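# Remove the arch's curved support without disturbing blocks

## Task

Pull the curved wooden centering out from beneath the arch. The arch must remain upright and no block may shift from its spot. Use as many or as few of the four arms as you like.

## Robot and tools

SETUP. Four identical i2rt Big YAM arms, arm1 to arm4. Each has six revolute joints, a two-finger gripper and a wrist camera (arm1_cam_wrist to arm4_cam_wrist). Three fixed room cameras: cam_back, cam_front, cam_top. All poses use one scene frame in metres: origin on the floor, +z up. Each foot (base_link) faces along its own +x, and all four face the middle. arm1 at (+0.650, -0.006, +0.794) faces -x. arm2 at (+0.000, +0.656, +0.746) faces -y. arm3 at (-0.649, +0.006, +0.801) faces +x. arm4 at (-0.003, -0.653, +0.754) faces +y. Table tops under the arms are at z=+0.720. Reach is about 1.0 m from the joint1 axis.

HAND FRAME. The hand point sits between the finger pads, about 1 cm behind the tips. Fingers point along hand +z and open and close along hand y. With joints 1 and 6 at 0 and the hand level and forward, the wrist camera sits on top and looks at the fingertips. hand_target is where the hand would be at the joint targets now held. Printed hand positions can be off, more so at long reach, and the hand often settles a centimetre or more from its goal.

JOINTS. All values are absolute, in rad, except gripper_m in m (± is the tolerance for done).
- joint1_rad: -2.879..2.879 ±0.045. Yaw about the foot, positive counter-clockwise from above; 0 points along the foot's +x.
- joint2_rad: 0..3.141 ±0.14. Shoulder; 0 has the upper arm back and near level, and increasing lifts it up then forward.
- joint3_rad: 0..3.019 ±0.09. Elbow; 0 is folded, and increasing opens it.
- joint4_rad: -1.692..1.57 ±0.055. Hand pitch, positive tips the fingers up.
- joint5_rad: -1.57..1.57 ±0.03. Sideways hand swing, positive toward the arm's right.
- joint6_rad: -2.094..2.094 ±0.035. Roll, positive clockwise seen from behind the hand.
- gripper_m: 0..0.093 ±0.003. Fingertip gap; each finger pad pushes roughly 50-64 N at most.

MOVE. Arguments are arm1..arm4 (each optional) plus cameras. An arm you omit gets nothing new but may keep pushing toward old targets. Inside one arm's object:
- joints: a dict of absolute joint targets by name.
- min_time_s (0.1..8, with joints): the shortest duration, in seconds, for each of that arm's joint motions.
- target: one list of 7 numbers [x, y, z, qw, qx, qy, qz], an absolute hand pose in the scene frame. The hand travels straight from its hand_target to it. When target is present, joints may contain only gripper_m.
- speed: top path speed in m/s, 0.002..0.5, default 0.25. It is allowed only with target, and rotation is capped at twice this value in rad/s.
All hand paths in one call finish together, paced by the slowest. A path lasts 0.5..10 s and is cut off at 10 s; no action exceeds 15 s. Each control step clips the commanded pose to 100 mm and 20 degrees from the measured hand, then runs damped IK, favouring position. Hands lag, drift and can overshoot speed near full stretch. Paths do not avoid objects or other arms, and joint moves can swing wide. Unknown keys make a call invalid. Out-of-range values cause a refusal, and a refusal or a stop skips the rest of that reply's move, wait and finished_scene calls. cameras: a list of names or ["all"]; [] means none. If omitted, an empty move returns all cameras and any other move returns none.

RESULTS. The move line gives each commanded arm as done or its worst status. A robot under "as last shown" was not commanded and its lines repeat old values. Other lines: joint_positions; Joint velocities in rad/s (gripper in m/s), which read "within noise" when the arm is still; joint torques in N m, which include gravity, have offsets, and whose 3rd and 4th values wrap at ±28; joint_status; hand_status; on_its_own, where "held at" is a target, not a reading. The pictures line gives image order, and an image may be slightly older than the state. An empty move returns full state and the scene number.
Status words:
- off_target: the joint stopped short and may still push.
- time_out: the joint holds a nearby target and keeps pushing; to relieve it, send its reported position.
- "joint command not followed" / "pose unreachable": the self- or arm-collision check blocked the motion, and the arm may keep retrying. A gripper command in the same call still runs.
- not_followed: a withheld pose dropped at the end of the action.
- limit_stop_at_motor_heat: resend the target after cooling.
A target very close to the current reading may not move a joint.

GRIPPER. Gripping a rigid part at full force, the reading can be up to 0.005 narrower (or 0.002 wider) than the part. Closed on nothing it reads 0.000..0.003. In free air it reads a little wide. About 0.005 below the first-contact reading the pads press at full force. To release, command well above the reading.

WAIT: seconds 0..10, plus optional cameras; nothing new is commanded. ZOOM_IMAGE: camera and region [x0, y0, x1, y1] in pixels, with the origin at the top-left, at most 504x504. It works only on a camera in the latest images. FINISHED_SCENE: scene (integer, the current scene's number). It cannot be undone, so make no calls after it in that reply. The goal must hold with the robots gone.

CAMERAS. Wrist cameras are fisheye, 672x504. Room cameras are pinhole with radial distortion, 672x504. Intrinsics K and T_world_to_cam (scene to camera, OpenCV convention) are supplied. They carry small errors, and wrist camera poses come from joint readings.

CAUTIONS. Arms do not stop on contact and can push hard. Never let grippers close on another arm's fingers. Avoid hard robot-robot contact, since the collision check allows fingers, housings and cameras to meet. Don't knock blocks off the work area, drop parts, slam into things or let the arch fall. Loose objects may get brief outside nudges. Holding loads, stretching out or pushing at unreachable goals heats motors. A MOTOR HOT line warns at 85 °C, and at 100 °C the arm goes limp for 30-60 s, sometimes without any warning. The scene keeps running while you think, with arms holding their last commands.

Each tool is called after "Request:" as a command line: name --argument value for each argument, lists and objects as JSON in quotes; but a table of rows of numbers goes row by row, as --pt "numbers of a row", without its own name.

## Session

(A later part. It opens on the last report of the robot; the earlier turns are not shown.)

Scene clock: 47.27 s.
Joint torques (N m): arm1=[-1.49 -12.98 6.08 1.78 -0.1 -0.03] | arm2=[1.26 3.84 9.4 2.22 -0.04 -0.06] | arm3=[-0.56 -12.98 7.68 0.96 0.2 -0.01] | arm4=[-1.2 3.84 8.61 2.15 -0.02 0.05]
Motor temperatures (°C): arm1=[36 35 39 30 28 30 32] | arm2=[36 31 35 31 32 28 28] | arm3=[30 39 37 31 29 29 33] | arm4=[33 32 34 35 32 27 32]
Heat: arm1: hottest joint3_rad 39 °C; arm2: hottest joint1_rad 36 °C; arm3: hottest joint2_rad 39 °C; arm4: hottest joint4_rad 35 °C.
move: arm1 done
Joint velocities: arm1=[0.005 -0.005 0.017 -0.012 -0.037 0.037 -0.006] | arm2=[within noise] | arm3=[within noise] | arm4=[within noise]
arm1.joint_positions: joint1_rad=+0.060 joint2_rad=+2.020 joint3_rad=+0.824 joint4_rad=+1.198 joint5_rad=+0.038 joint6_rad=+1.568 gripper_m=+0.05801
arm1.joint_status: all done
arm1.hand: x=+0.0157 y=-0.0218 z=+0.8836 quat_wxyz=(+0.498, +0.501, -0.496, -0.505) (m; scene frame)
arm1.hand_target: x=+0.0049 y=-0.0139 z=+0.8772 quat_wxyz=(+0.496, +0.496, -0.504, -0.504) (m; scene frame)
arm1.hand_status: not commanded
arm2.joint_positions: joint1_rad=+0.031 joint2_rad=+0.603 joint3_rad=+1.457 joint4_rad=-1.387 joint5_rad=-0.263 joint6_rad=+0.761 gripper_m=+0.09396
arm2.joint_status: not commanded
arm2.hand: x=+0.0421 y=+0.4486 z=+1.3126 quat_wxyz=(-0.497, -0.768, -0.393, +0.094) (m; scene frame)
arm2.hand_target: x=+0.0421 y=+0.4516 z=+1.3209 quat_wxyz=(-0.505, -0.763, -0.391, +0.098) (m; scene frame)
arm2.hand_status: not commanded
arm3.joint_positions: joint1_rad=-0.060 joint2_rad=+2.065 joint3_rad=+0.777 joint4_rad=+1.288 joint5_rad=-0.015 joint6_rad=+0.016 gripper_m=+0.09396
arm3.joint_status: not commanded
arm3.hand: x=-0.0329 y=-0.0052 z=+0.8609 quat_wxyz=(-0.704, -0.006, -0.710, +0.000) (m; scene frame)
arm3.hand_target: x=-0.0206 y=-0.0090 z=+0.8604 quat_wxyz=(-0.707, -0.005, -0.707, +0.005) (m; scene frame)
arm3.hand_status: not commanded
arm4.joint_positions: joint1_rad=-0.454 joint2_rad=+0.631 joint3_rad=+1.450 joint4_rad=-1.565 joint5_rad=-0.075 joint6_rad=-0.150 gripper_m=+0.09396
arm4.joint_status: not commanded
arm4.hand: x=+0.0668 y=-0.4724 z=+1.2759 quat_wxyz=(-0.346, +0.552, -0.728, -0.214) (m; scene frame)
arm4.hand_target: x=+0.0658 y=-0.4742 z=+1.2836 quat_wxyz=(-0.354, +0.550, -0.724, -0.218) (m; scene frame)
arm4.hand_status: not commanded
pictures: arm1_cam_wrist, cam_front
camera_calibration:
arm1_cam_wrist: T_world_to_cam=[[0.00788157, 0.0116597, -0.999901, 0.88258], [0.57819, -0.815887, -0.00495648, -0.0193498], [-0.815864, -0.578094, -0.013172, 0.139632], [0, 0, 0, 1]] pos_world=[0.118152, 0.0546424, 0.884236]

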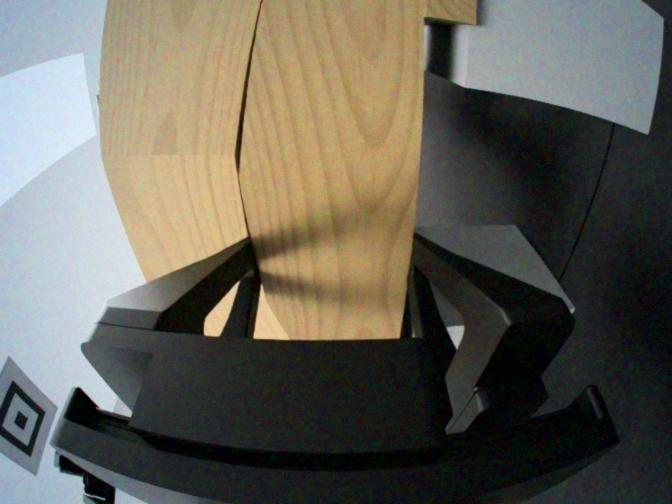

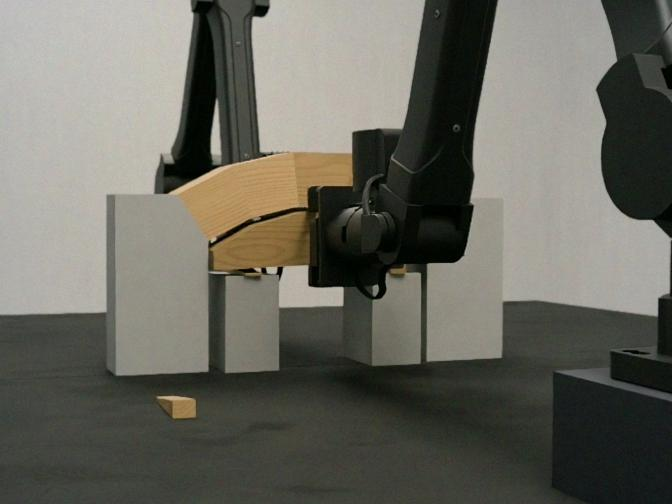

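Request:
move --arm1 '{"joints":{"gripper_m":0.049},"target":[0.016,-0.0139,0.884,-0.4965,-0.4965,0.5035,0.5035],"speed":0.02}'

Request:
move --arm1 '{"target":[0.06,-0.0145,0.893,-0.4965,-0.4965,0.5035,0.5035],"speed":0.04}' --arm3 '{"target":[-0.15,-0.006,0.860,0.7071,0.005,0.7071,-0.005],"speed":0.12}' --cameras '["arm1_cam_wrist","cam_front"]'

Request:
zoom_image --camera "cam_front" --region '[180, 180, 440, 375]'

Scene clock: 48.80 s.
Joint torques (N m): arm1=[-1.44 -15.38 3.55 1.96 -0.08 -0.08] | arm2=[1.32 3.72 9.37 2.33 -0.02 -0.05] | arm3=[-0.67 -13.16 7.71 0.95 0.2 -0.01] | arm4=[-1.61 4.48 8.57 2.04 0.01 0.03]
Motor temperatures (°C): arm1=[36 35 39 30 28 30 32] | arm2=[36 31 35 31 32 28 28] | arm3=[30 39 37 31 29 29 33] | arm4=[33 32 34 35 32 27 32]
Heat: arm1: hottest joint3_rad 39 °C; arm2: hottest joint1_rad 36 °C; arm3: hottest joint2_rad 39 °C; arm4: hottest joint4_rad 35 °C.
move: arm1 off_target
Joint velocities: within noise
arm1.joint_positions: joint1_rad=+0.060 joint2_rad=+2.020 joint3_rad=+0.824 joint4_rad=+1.198 joint5_rad=+0.038 joint6_rad=+1.568 gripper_m=+0.05691
arm1.joint_status: gripper_m off_target (ended at +0.05693, target +0.04900)
arm1.hand: x=+0.0157 y=-0.0218 z=+0.8836 quat_wxyz=(+0.498, +0.501, -0.496, -0.505) (m; scene frame)
arm1.hand_target: x=+0.0160 y=-0.0139 z=+0.8840 quat_wxyz=(+0.496, +0.496, -0.503, -0.504) (m; scene frame)
arm1.hand_status: done (0.008 m and 1.0 deg from the pose sent, 0.008 m and 1.0 deg at the start)
arm2, arm3, arm4: as last shown
pictures: none

Scene clock: 50.60 s.
Joint torques (N m): arm1=[-1.08 -14.97 2.21 3.43 0.07 0.06] | arm2=[1.03 3.96 9.29 2.26 -0.01 -0.06] | arm3=[-0.79 -13.39 1.05 2.22 0.16 -0.02] | arm4=[-1.32 4.19 8.65 2.15 -0.01 -0.01]
Motor temperatures (°C): arm1=[36 35 39 30 28 30 32] | arm2=[36 31 35 31 32 28 28] | arm3=[30 39 36 31 29 29 33] | arm4=[33 32 35 35 32 27 32]
Heat: arm1: hottest joint3_rad 39 °C; arm2: hottest joint1_rad 36 °C; arm3: hottest joint2_rad 39 °C; arm4: hottest joint3_rad 35 °C.
move: arm1 off_target; arm3 off_target
Joint velocities: within noise
arm1.joint_positions: joint1_rad=+0.060 joint2_rad=+1.959 joint3_rad=+0.707 joint4_rad=+1.220 joint5_rad=+0.037 joint6_rad=+1.555 gripper_m=+0.05691
arm1.joint_status: not commanded
arm1.hand: x=+0.0554 y=-0.0206 z=+0.8812 quat_wxyz=(+0.486, +0.513, -0.501, -0.500) (m; scene frame)
arm1.hand_target: x=+0.0599 y=-0.0145 z=+0.8926 quat_wxyz=(+0.496, +0.497, -0.503, -0.504) (m; scene frame)
arm1.hand_status: off_target (0.014 m and 2.2 deg from the pose sent, 0.046 m and 1.0 deg at the start)
arm2, arm4: as last shown
arm3.joint_positions: joint1_rad=-0.060 joint2_rad=+2.034 joint3_rad=+0.462 joint4_rad=+1.536 joint5_rad=-0.015 joint6_rad=+0.016 gripper_m=+0.09396
arm3.joint_status: not commanded
arm3.hand: x=-0.1497 y=-0.0028 z=+0.8449 quat_wxyz=(-0.691, -0.006, -0.723, -0.001) (m; scene frame)
arm3.hand_target: x=-0.1499 y=-0.0060 z=+0.8598 quat_wxyz=(-0.705, -0.005, -0.709, +0.005) (m; scene frame)
arm3.hand_status: off_target (0.015 m and 2.6 deg from the pose sent, 0.117 m and 0.8 deg at the start; a joint's target at an end of its range on 20 of 54 steps)
pictures: arm1_cam_wrist, cam_front
camera_calibration:
arm1_cam_wrist: T_world_to_cam=[[0.0414137, 0.0254268, -0.998818, 0.877237], [0.578734, -0.81551, 0.00323546, -0.0485597], [-0.814464, -0.578184, -0.0484886, 0.203642], [0, 0, 0, 1]] pos_world=[0.157632, 0.055836, 0.886232]

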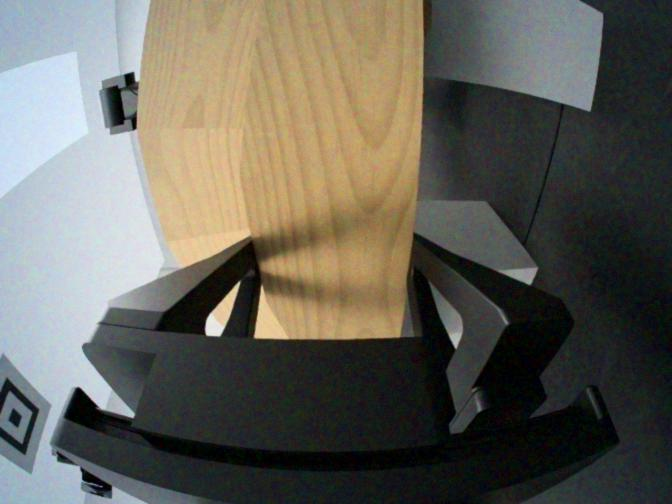

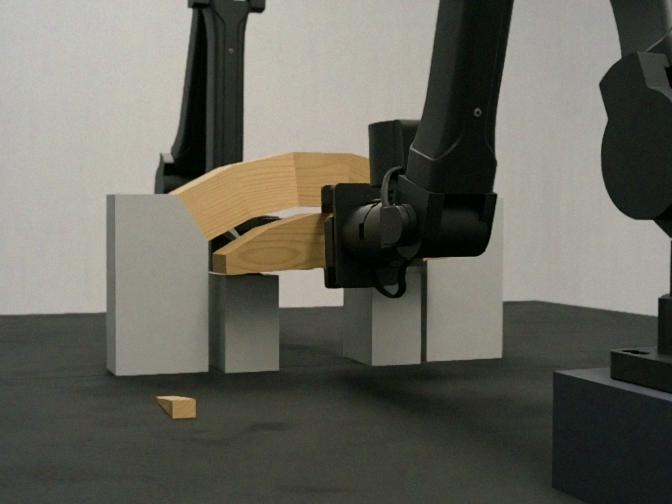

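Scaled by 1.938 from the camera's 672x504 image, which has a finer 960x720 frame.

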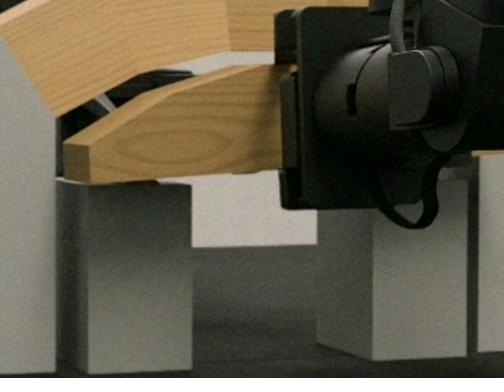

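Request:
move --arm1 '{"target":[0.078,-0.0145,0.935,-0.4965,-0.4965,0.5035,0.5035],"speed":0.06}' --cameras '["cam_front","cam_top"]'

Scene clock: 52.47 s.
Joint torques (N m): arm1=[-1.14 -15.91 3.77 2.81 0.08 -0.13] | arm2=[1.14 3.66 9.35 2.33 -0.02 -0.06] | arm3=[-0.79 -13.33 1.07 2.25 0.15 -0.02] | arm4=[-0.85 4.31 8.59 2.18 -0.02 0.03]
Motor temperatures (°C): arm1=[36 35 39 30 28 30 32] | arm2=[36 31 35 31 32 28 28] | arm3=[30 39 36 31 29 29 33] | arm4=[33 32 35 35 32 27 32]
Heat: arm1: hottest joint3_rad 39 °C; arm2: hottest joint1_rad 36 °C; arm3: hottest joint2_rad 39 °C; arm4: hottest joint3_rad 35 °C.
move: arm1 off_target
Joint velocities: within noise
arm1.joint_positions: joint1_rad=+0.060 joint2_rad=+1.830 joint3_rad=+0.634 joint4_rad=+1.132 joint5_rad=+0.037 joint6_rad=+1.571 gripper_m=+0.05690
arm1.joint_status: not commanded
arm1.hand: x=+0.0792 y=-0.0200 z=+0.9043 quat_wxyz=(+0.482, +0.517, -0.513, -0.488) (m; scene frame)
arm1.hand_target: x=+0.0782 y=-0.0145 z=+0.9343 quat_wxyz=(+0.496, +0.497, -0.503, -0.504) (m; scene frame)
arm1.hand_status: off_target (0.031 m and 3.5 deg from the pose sent, 0.059 m and 2.2 deg at the start)
arm2, arm3, arm4: as last shown
arm3.hand_target: x=-0.1499 y=-0.0060 z=+0.8599 quat_wxyz=(-0.705, -0.005, -0.709, +0.005) (m; scene frame)
pictures: cam_front, cam_top

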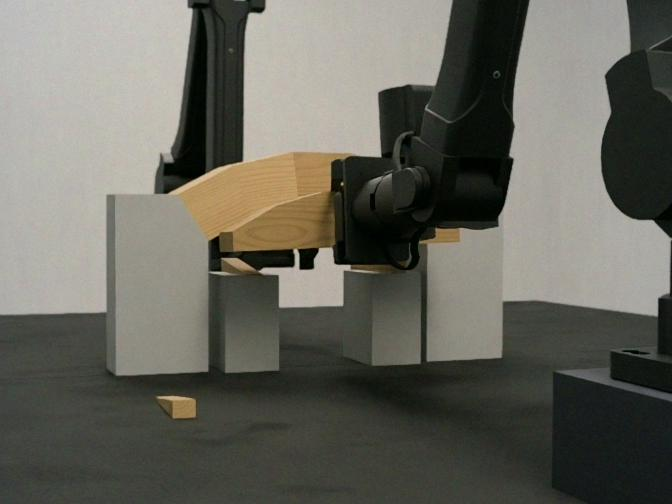

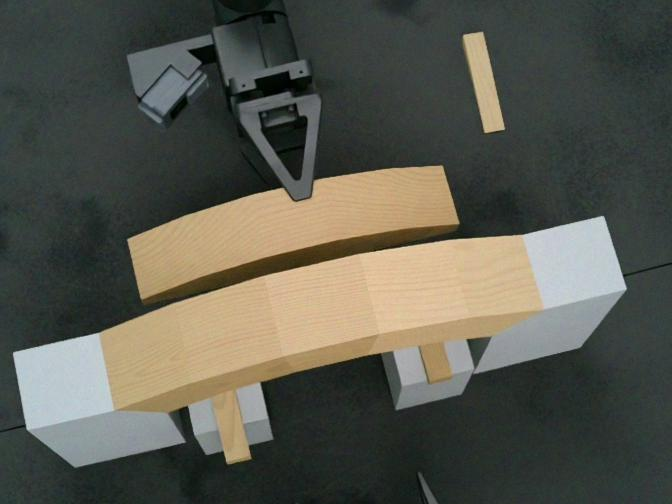

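Request:
move --arm1 '{"target":[0.20,-0.02,0.96,-0.4965,-0.4965,0.5035,0.5035],"speed":0.15}'

Request:
move --arm1 '{"target":[0.26,-0.02,0.92,0.005,-0.7071,0.7071,0.005],"speed":0.3}'

Request:
move --arm1 '{"target":[0.26,-0.02,0.81,0.005,-0.7071,0.7071,0.005],"speed":0.12}' --cameras '["cam_front","arm1_cam_wrist"]'

Scene clock: 54.40 s.
Joint torques (N m): arm1=[0.67 -9.88 3.81 3.36 0.14 -0.13] | arm2=[1.08 3.84 9.32 2.3 -0.01 -0.05] | arm3=[-0.91 -13.27 1.07 2.19 0.15 -0.02] | arm4=[-1.38 3.96 8.59 2.04 -0.05 0.04]
Motor temperatures (°C): arm1=[36 35 39 30 28 30 32] | arm2=[36 31 35 31 32 28 28] | arm3=[30 39 36 31 29 29 33] | arm4=[33 32 35 35 32 27 32]
Heat: arm1: hottest joint3_rad 39 °C; arm2: hottest joint1_rad 36 °C; arm3: hottest joint2_rad 39 °C; arm4: hottest joint3_rad 35 °C.
move: arm1 off_target
Joint velocities: within noise
arm1.joint_positions: joint1_rad=+0.066 joint2_rad=+1.509 joint3_rad=+0.306 joint4_rad=+1.132 joint5_rad=+0.065 joint6_rad=+1.573 gripper_m=+0.05689
arm1.joint_status: not commanded
arm1.hand: x=+0.2001 y=-0.0140 z=+0.9347 quat_wxyz=(+0.474, +0.513, -0.520, -0.492) (m; scene frame)
arm1.hand_target: x=+0.2001 y=-0.0197 z=+0.9594 quat_wxyz=(+0.497, +0.496, -0.504, -0.503) (m; scene frame)
arm1.hand_status: off_target (0.026 m and 3.9 deg from the pose sent, 0.133 m and 3.5 deg at the start)
arm2, arm3, arm4: as last shown
pictures: none

Scene clock: 57.87 s.
Joint torques (N m): arm1=[-0.85 -9 11.15 -0.72 0.02 -0.03] | arm2=[1.26 3.6 9.37 2.26 -0.01 -0.06] | arm3=[-0.73 -13.33 1.07 2.24 0.15 -0.01] | arm4=[-0.73 3.84 8.66 2.19 0 0.04]
Motor temperatures (°C): arm1=[36 35 40 30 28 30 33] | arm2=[36 31 35 31 32 28 28] | arm3=[30 40 36 31 29 29 33] | arm4=[33 32 35 35 31 27 32]
Heat: arm1: hottest joint3_rad 40 °C; arm2: hottest joint1_rad 36 °C; arm3: hottest joint2_rad 40 °C; arm4: hottest joint3_rad 35 °C.
move: arm1 off_target
Joint velocities: within noise
arm1.joint_positions: joint1_rad=+0.066 joint2_rad=+1.426 joint3_rad=+0.980 joint4_rad=-1.175 joint5_rad=+0.007 joint6_rad=+1.602 gripper_m=+0.05689
arm1.joint_status: not commanded
arm1.hand: x=+0.2847 y=-0.0202 z=+0.8982 quat_wxyz=(-0.023, +0.710, -0.703, +0.010) (m; scene frame)
arm1.hand_target: x=+0.2614 y=-0.0198 z=+0.9201 quat_wxyz=(-0.005, +0.707, -0.707, -0.005) (m; scene frame)
arm1.hand_status: off_target (0.033 m and 2.7 deg from the pose sent, 0.062 m and 86.2 deg at the start)
arm2, arm3, arm4: as last shown
pictures: none

Scene clock: 59.53 s.
Joint torques (N m): arm1=[-0.79 -10.64 5.27 0.68 0.03 -0.01] | arm2=[1.2 3.66 9.39 2.28 -0.01 -0.05] | arm3=[-0.73 -13.33 1.09 2.18 0.15 -0.02] | arm4=[-1.14 4.13 8.59 2.13 0.01 0]
Motor temperatures (°C): arm1=[36 35 40 30 28 30 33] | arm2=[36 31 35 31 32 28 28] | arm3=[30 40 36 31 29 29 33] | arm4=[33 32 35 35 31 27 32]
Heat: arm1: hottest joint3_rad 40 °C; arm2: hottest joint1_rad 36 °C; arm3: hottest joint2_rad 40 °C; arm4: hottest joint3_rad 35 °C.
move: arm1 done
Joint velocities: within noise
arm1.joint_positions: joint1_rad=+0.066 joint2_rad=+1.593 joint3_rad=+0.899 joint4_rad=-0.890 joint5_rad=+0.007 joint6_rad=+1.602 gripper_m=+0.05689
arm1.joint_status: not commanded
arm1.hand: x=+0.2627 y=-0.0204 z=+0.8109 quat_wxyz=(-0.009, +0.711, -0.704, -0.002) (m; scene frame)
arm1.hand_target: x=+0.2600 y=-0.0199 z=+0.8100 quat_wxyz=(-0.005, +0.707, -0.707, -0.005) (m; scene frame)
arm1.hand_status: done (0.003 m and 0.8 deg from the pose sent, 0.092 m and 2.7 deg at the start)
arm2, arm3, arm4: as last shown
pictures: arm1_cam_wrist, cam_front
camera_calibration:
arm1_cam_wrist: T_world_to_cam=[[0.999667, 0.00976629, 0.0238758, -0.282899], [-0.00550855, -0.823393, 0.567445, -0.472304], [0.025201, -0.567388, -0.823065, 0.776961], [0, 0, 0, 1]] pos_world=[0.260623, 0.0547086, 0.91425]

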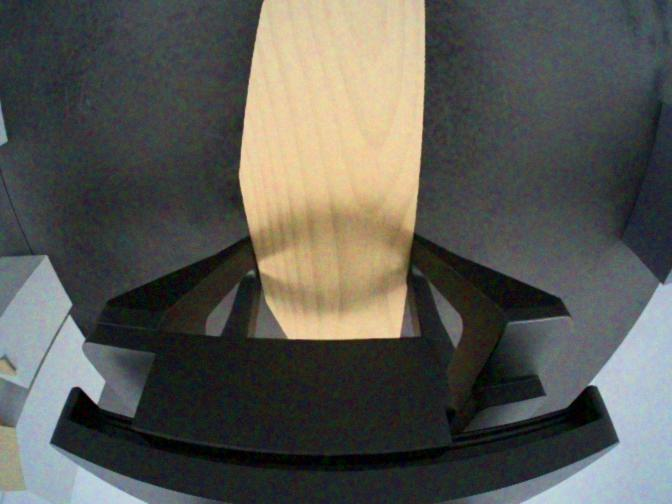

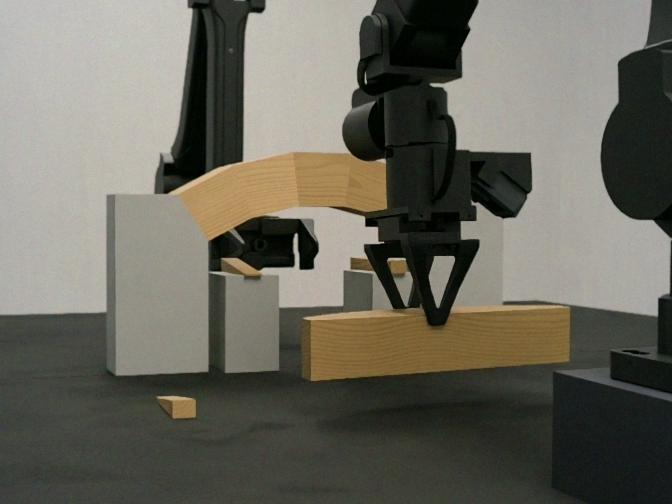

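Request:
move --arm1 '{"target":[0.26,-0.02,0.783,0.005,-0.7071,0.7071,0.005],"speed":0.06}'

Request:
move --arm1 '{"target":[0.26,-0.02,0.768,0.005,-0.7071,0.7071,0.005],"speed":0.03}' --cameras '["cam_front"]'

Request:
zoom_image --camera "cam_front" --region '[270, 250, 600, 430]'

Scene clock: 60.93 s.
Joint torques (N m): arm1=[-0.56 -10.64 4.83 0.73 0.02 0] | arm2=[1.14 3.66 9.32 2.24 0 -0.05] | arm3=[-0.73 -13.22 1.1 2.25 0.15 -0.03] | arm4=[-1.03 4.31 8.51 2.09 0 0.04]
Motor temperatures (°C): arm1=[36 35 40 30 28 30 33] | arm2=[36 31 35 31 32 28 28] | arm3=[30 40 36 31 29 29 33] | arm4=[33 32 35 35 31 27 32]
Heat: arm1: hottest joint3_rad 40 °C; arm2: hottest joint1_rad 36 °C; arm3: hottest joint2_rad 40 °C; arm4: hottest joint3_rad 35 °C.
move: arm1 done
Joint velocities: within noise
arm1.joint_positions: joint1_rad=+0.066 joint2_rad=+1.645 joint3_rad=+0.874 joint4_rad=-0.812 joint5_rad=+0.007 joint6_rad=+1.602 gripper_m=+0.05689
arm1.joint_status: not commanded
arm1.hand: x=+0.2620 y=-0.0202 z=+0.7847 quat_wxyz=(-0.008, +0.711, -0.704, -0.003) (m; scene frame)
arm1.hand_target: x=+0.2601 y=-0.0199 z=+0.7829 quat_wxyz=(-0.005, +0.707, -0.707, -0.005) (m; scene frame)
arm1.hand_status: done (0.003 m and 0.7 deg from the pose sent, 0.028 m and 0.8 deg at the start)
arm2, arm3, arm4: as last shown
pictures: none

Scene clock: 61.93 s.
Joint torques (N m): arm1=[-0.67 -9.88 4.36 1.26 0.07 0.01] | arm2=[1.26 3.72 9.37 2.28 -0.01 -0.08] | arm3=[-0.73 -13.33 1.11 2.25 0.15 -0.01] | arm4=[-1.08 3.78 8.66 2.11 -0.02 0.03]
Motor temperatures (°C): arm1=[36 35 40 30 28 30 33] | arm2=[36 31 35 31 32 28 28] | arm3=[30 40 36 31 29 29 33] | arm4=[33 32 35 35 31 27 32]
Heat: arm1: hottest joint3_rad 40 °C; arm2: hottest joint1_rad 36 °C; arm3: hottest joint2_rad 40 °C; arm4: hottest joint3_rad 35 °C.
move: arm1 done
Joint velocities: within noise
arm1.joint_positions: joint1_rad=+0.066 joint2_rad=+1.663 joint3_rad=+0.867 joint4_rad=-0.779 joint5_rad=+0.005 joint6_rad=+1.602 gripper_m=+0.05689
arm1.joint_status: not commanded
arm1.hand: x=+0.2602 y=-0.0204 z=+0.7761 quat_wxyz=(-0.005, +0.711, -0.704, -0.005) (m; scene frame)
arm1.hand_target: x=+0.2603 y=-0.0199 z=+0.7682 quat_wxyz=(-0.005, +0.707, -0.707, -0.005) (m; scene frame)
arm1.hand_status: done (0.008 m and 0.6 deg from the pose sent, 0.017 m and 0.7 deg at the start)
arm2.joint_positions: joint1_rad=+0.031 joint2_rad=+0.603 joint3_rad=+1.457 joint4_rad=-1.387 joint5_rad=-0.263 joint6_rad=+0.761 gripper_m=+0.09396
arm2.joint_status: not commanded
arm2.hand: x=+0.0421 y=+0.4486 z=+1.3126 quat_wxyz=(-0.497, -0.768, -0.393, +0.094) (m; scene frame)
arm2.hand_target: x=+0.0421 y=+0.4516 z=+1.3209 quat_wxyz=(-0.505, -0.763, -0.391, +0.098) (m; scene frame)
arm2.hand_status: not commanded
arm3: as last shown
arm4.joint_positions: joint1_rad=-0.454 joint2_rad=+0.631 joint3_rad=+1.450 joint4_rad=-1.565 joint5_rad=-0.075 joint6_rad=-0.150 gripper_m=+0.09396
arm4.joint_status: not commanded
arm4.hand: x=+0.0668 y=-0.4724 z=+1.2759 quat_wxyz=(-0.346, +0.552, -0.728, -0.214) (m; scene frame)
arm4.hand_target: x=+0.0658 y=-0.4742 z=+1.2836 quat_wxyz=(-0.354, +0.550, -0.724, -0.218) (m; scene frame)
arm4.hand_status: not commanded
pictures: cam_front

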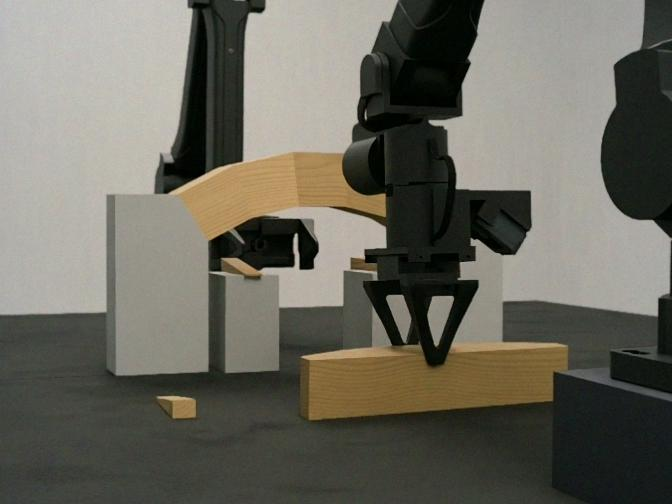

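Scaled by 1.527 from the camera's 672x504 image, which has a finer 960x720 frame.

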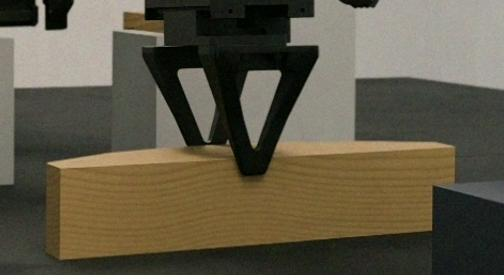

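Request:
move --arm1 '{"target":[0.26,-0.02,0.758,0.005,-0.7071,0.7071,0.005],"speed":0.03}'

Request:
move --arm1 '{"joints":{"gripper_m":0.075},"min_time_s":1.5}' --cameras '["cam_front"]'

Scene clock: 63.07 s.
Joint torques (N m): arm1=[-0.44 -8.23 3.85 2.44 0.11 -0.01] | arm2=[1.26 3.72 9.35 2.26 0 -0.07] | arm3=[-0.73 -13.33 1.1 2.26 0.15 -0.02] | arm4=[-1.26 3.9 8.53 2.14 0.03 0.01]
Motor temperatures (°C): arm1=[36 35 40 30 28 30 33] | arm2=[36 31 35 31 32 28 28] | arm3=[30 40 36 31 29 29 33] | arm4=[33 32 35 35 31 27 32]
Heat: arm1: hottest joint3_rad 40 °C; arm2: hottest joint1_rad 36 °C; arm3: hottest joint2_rad 40 °C; arm4: hottest joint3_rad 35 °C.
move: arm1 off_target
Joint velocities: within noise
arm1.joint_positions: joint1_rad=+0.066 joint2_rad=+1.663 joint3_rad=+0.866 joint4_rad=-0.777 joint5_rad=+0.005 joint6_rad=+1.602 gripper_m=+0.05689
arm1.joint_status: not commanded
arm1.hand: x=+0.2600 y=-0.0205 z=+0.7759 quat_wxyz=(-0.005, +0.711, -0.704, -0.005) (m; scene frame)
arm1.hand_target: x=+0.2608 y=-0.0199 z=+0.7589 quat_wxyz=(-0.005, +0.707, -0.707, -0.005) (m; scene frame)
arm1.hand_status: off_target (0.018 m and 0.6 deg from the pose sent, 0.018 m and 0.6 deg at the start)
arm2, arm3, arm4: as last shown
pictures: none

Scene clock: 63.73 s.
Joint torques (N m): arm1=[-0.56 -9.52 3.89 0.87 0.09 0] | arm2=[1.08 3.78 9.33 2.25 -0.02 -0.06] | arm3=[-0.67 -13.39 1.09 2.24 0.15 -0.02] | arm4=[-1.03 4.25 8.57 2.17 0 0.04]
Motor temperatures (°C): arm1=[36 35 40 30 28 30 33] | arm2=[36 31 35 31 32 28 28] | arm3=[30 40 36 31 29 29 33] | arm4=[33 32 35 35 31 27 32]
Heat: arm1: hottest joint3_rad 40 °C; arm2: hottest joint1_rad 36 °C; arm3: hottest joint2_rad 40 °C; arm4: hottest joint3_rad 35 °C.
move: arm1 done
Joint velocities: within noise
arm1.joint_positions: joint1_rad=+0.066 joint2_rad=+1.677 joint3_rad=+0.865 joint4_rad=-0.744 joint5_rad=+0.005 joint6_rad=+1.602 gripper_m=+0.07491
arm1.joint_status: all done
arm1.hand: x=+0.2549 y=-0.0207 z=+0.7702 quat_wxyz=(+0.002, +0.710, -0.704, -0.011) (m; scene frame)
arm1.hand_target: x=+0.2608 y=-0.0199 z=+0.7589 quat_wxyz=(-0.005, +0.707, -0.707, -0.005) (m; scene frame)
arm1.hand_status: not commanded
arm2, arm4: as last shown
arm3.joint_positions: joint1_rad=-0.060 joint2_rad=+2.034 joint3_rad=+0.462 joint4_rad=+1.536 joint5_rad=-0.015 joint6_rad=+0.016 gripper_m=+0.09396
arm3.joint_status: not commanded
arm3.hand: x=-0.1497 y=-0.0028 z=+0.8449 quat_wxyz=(-0.691, -0.006, -0.723, -0.001) (m; scene frame)
arm3.hand_target: x=-0.1499 y=-0.0060 z=+0.8599 quat_wxyz=(-0.705, -0.005, -0.709, +0.005) (m; scene frame)
arm3.hand_status: not commanded
pictures: cam_front

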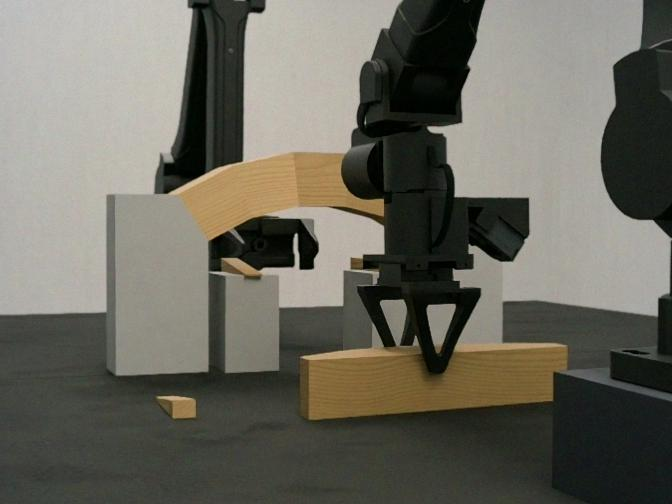

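Request:
move --arm1 '{"target":[0.258,-0.02,0.87,0.005,-0.7071,0.7071,0.005],"speed":0.12}' --cameras '["cam_front","cam_top"]'

Scene clock: 65.53 s.
Joint torques (N m): arm1=[-0.73 -10.99 8.98 -0.47 0.09 -0.03] | arm2=[1.38 3.66 9.35 2.24 -0.01 -0.05] | arm3=[-0.67 -13.27 1.11 2.28 0.15 -0.03] | arm4=[-1.32 4.13 8.57 2.09 0 0.01]
Motor temperatures (°C): arm1=[36 35 40 30 28 30 33] | arm2=[36 31 35 31 32 28 28] | arm3=[30 40 36 31 29 29 33] | arm4=[33 32 35 35 31 27 32]
Heat: arm1: hottest joint3_rad 40 °C; arm2: hottest joint1_rad 36 °C; arm3: hottest joint2_rad 40 °C; arm4: hottest joint3_rad 35 °C.
move: arm1 off_target
Joint velocities: within noise
arm1.joint_positions: joint1_rad=+0.066 joint2_rad=+1.511 joint3_rad=+0.931 joint4_rad=-1.038 joint5_rad=+0.005 joint6_rad=+1.602 gripper_m=+0.07494
arm1.joint_status: not commanded
arm1.hand: x=+0.2763 y=-0.0205 z=+0.8512 quat_wxyz=(-0.021, +0.710, -0.704, +0.010) (m; scene frame)
arm1.hand_target: x=+0.2587 y=-0.0199 z=+0.8701 quat_wxyz=(-0.005, +0.707, -0.707, -0.005) (m; scene frame)
arm1.hand_status: off_target (0.026 m and 2.6 deg from the pose sent, 0.100 m and 1.2 deg at the start)
arm2, arm3, arm4: as last shown
pictures: cam_front, cam_top

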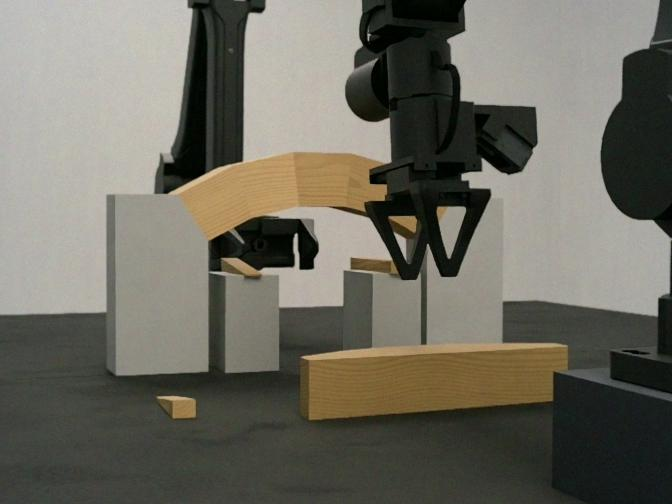

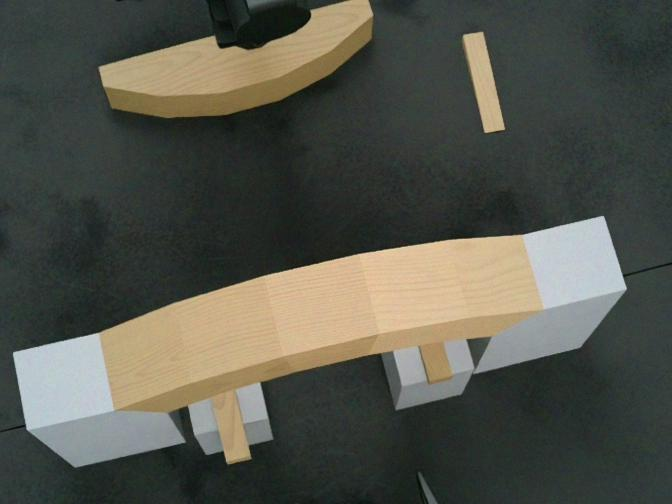

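Arch stands, and the support is clear.

Request:
finished_scene --scene 2

The scene is finished: the task was done.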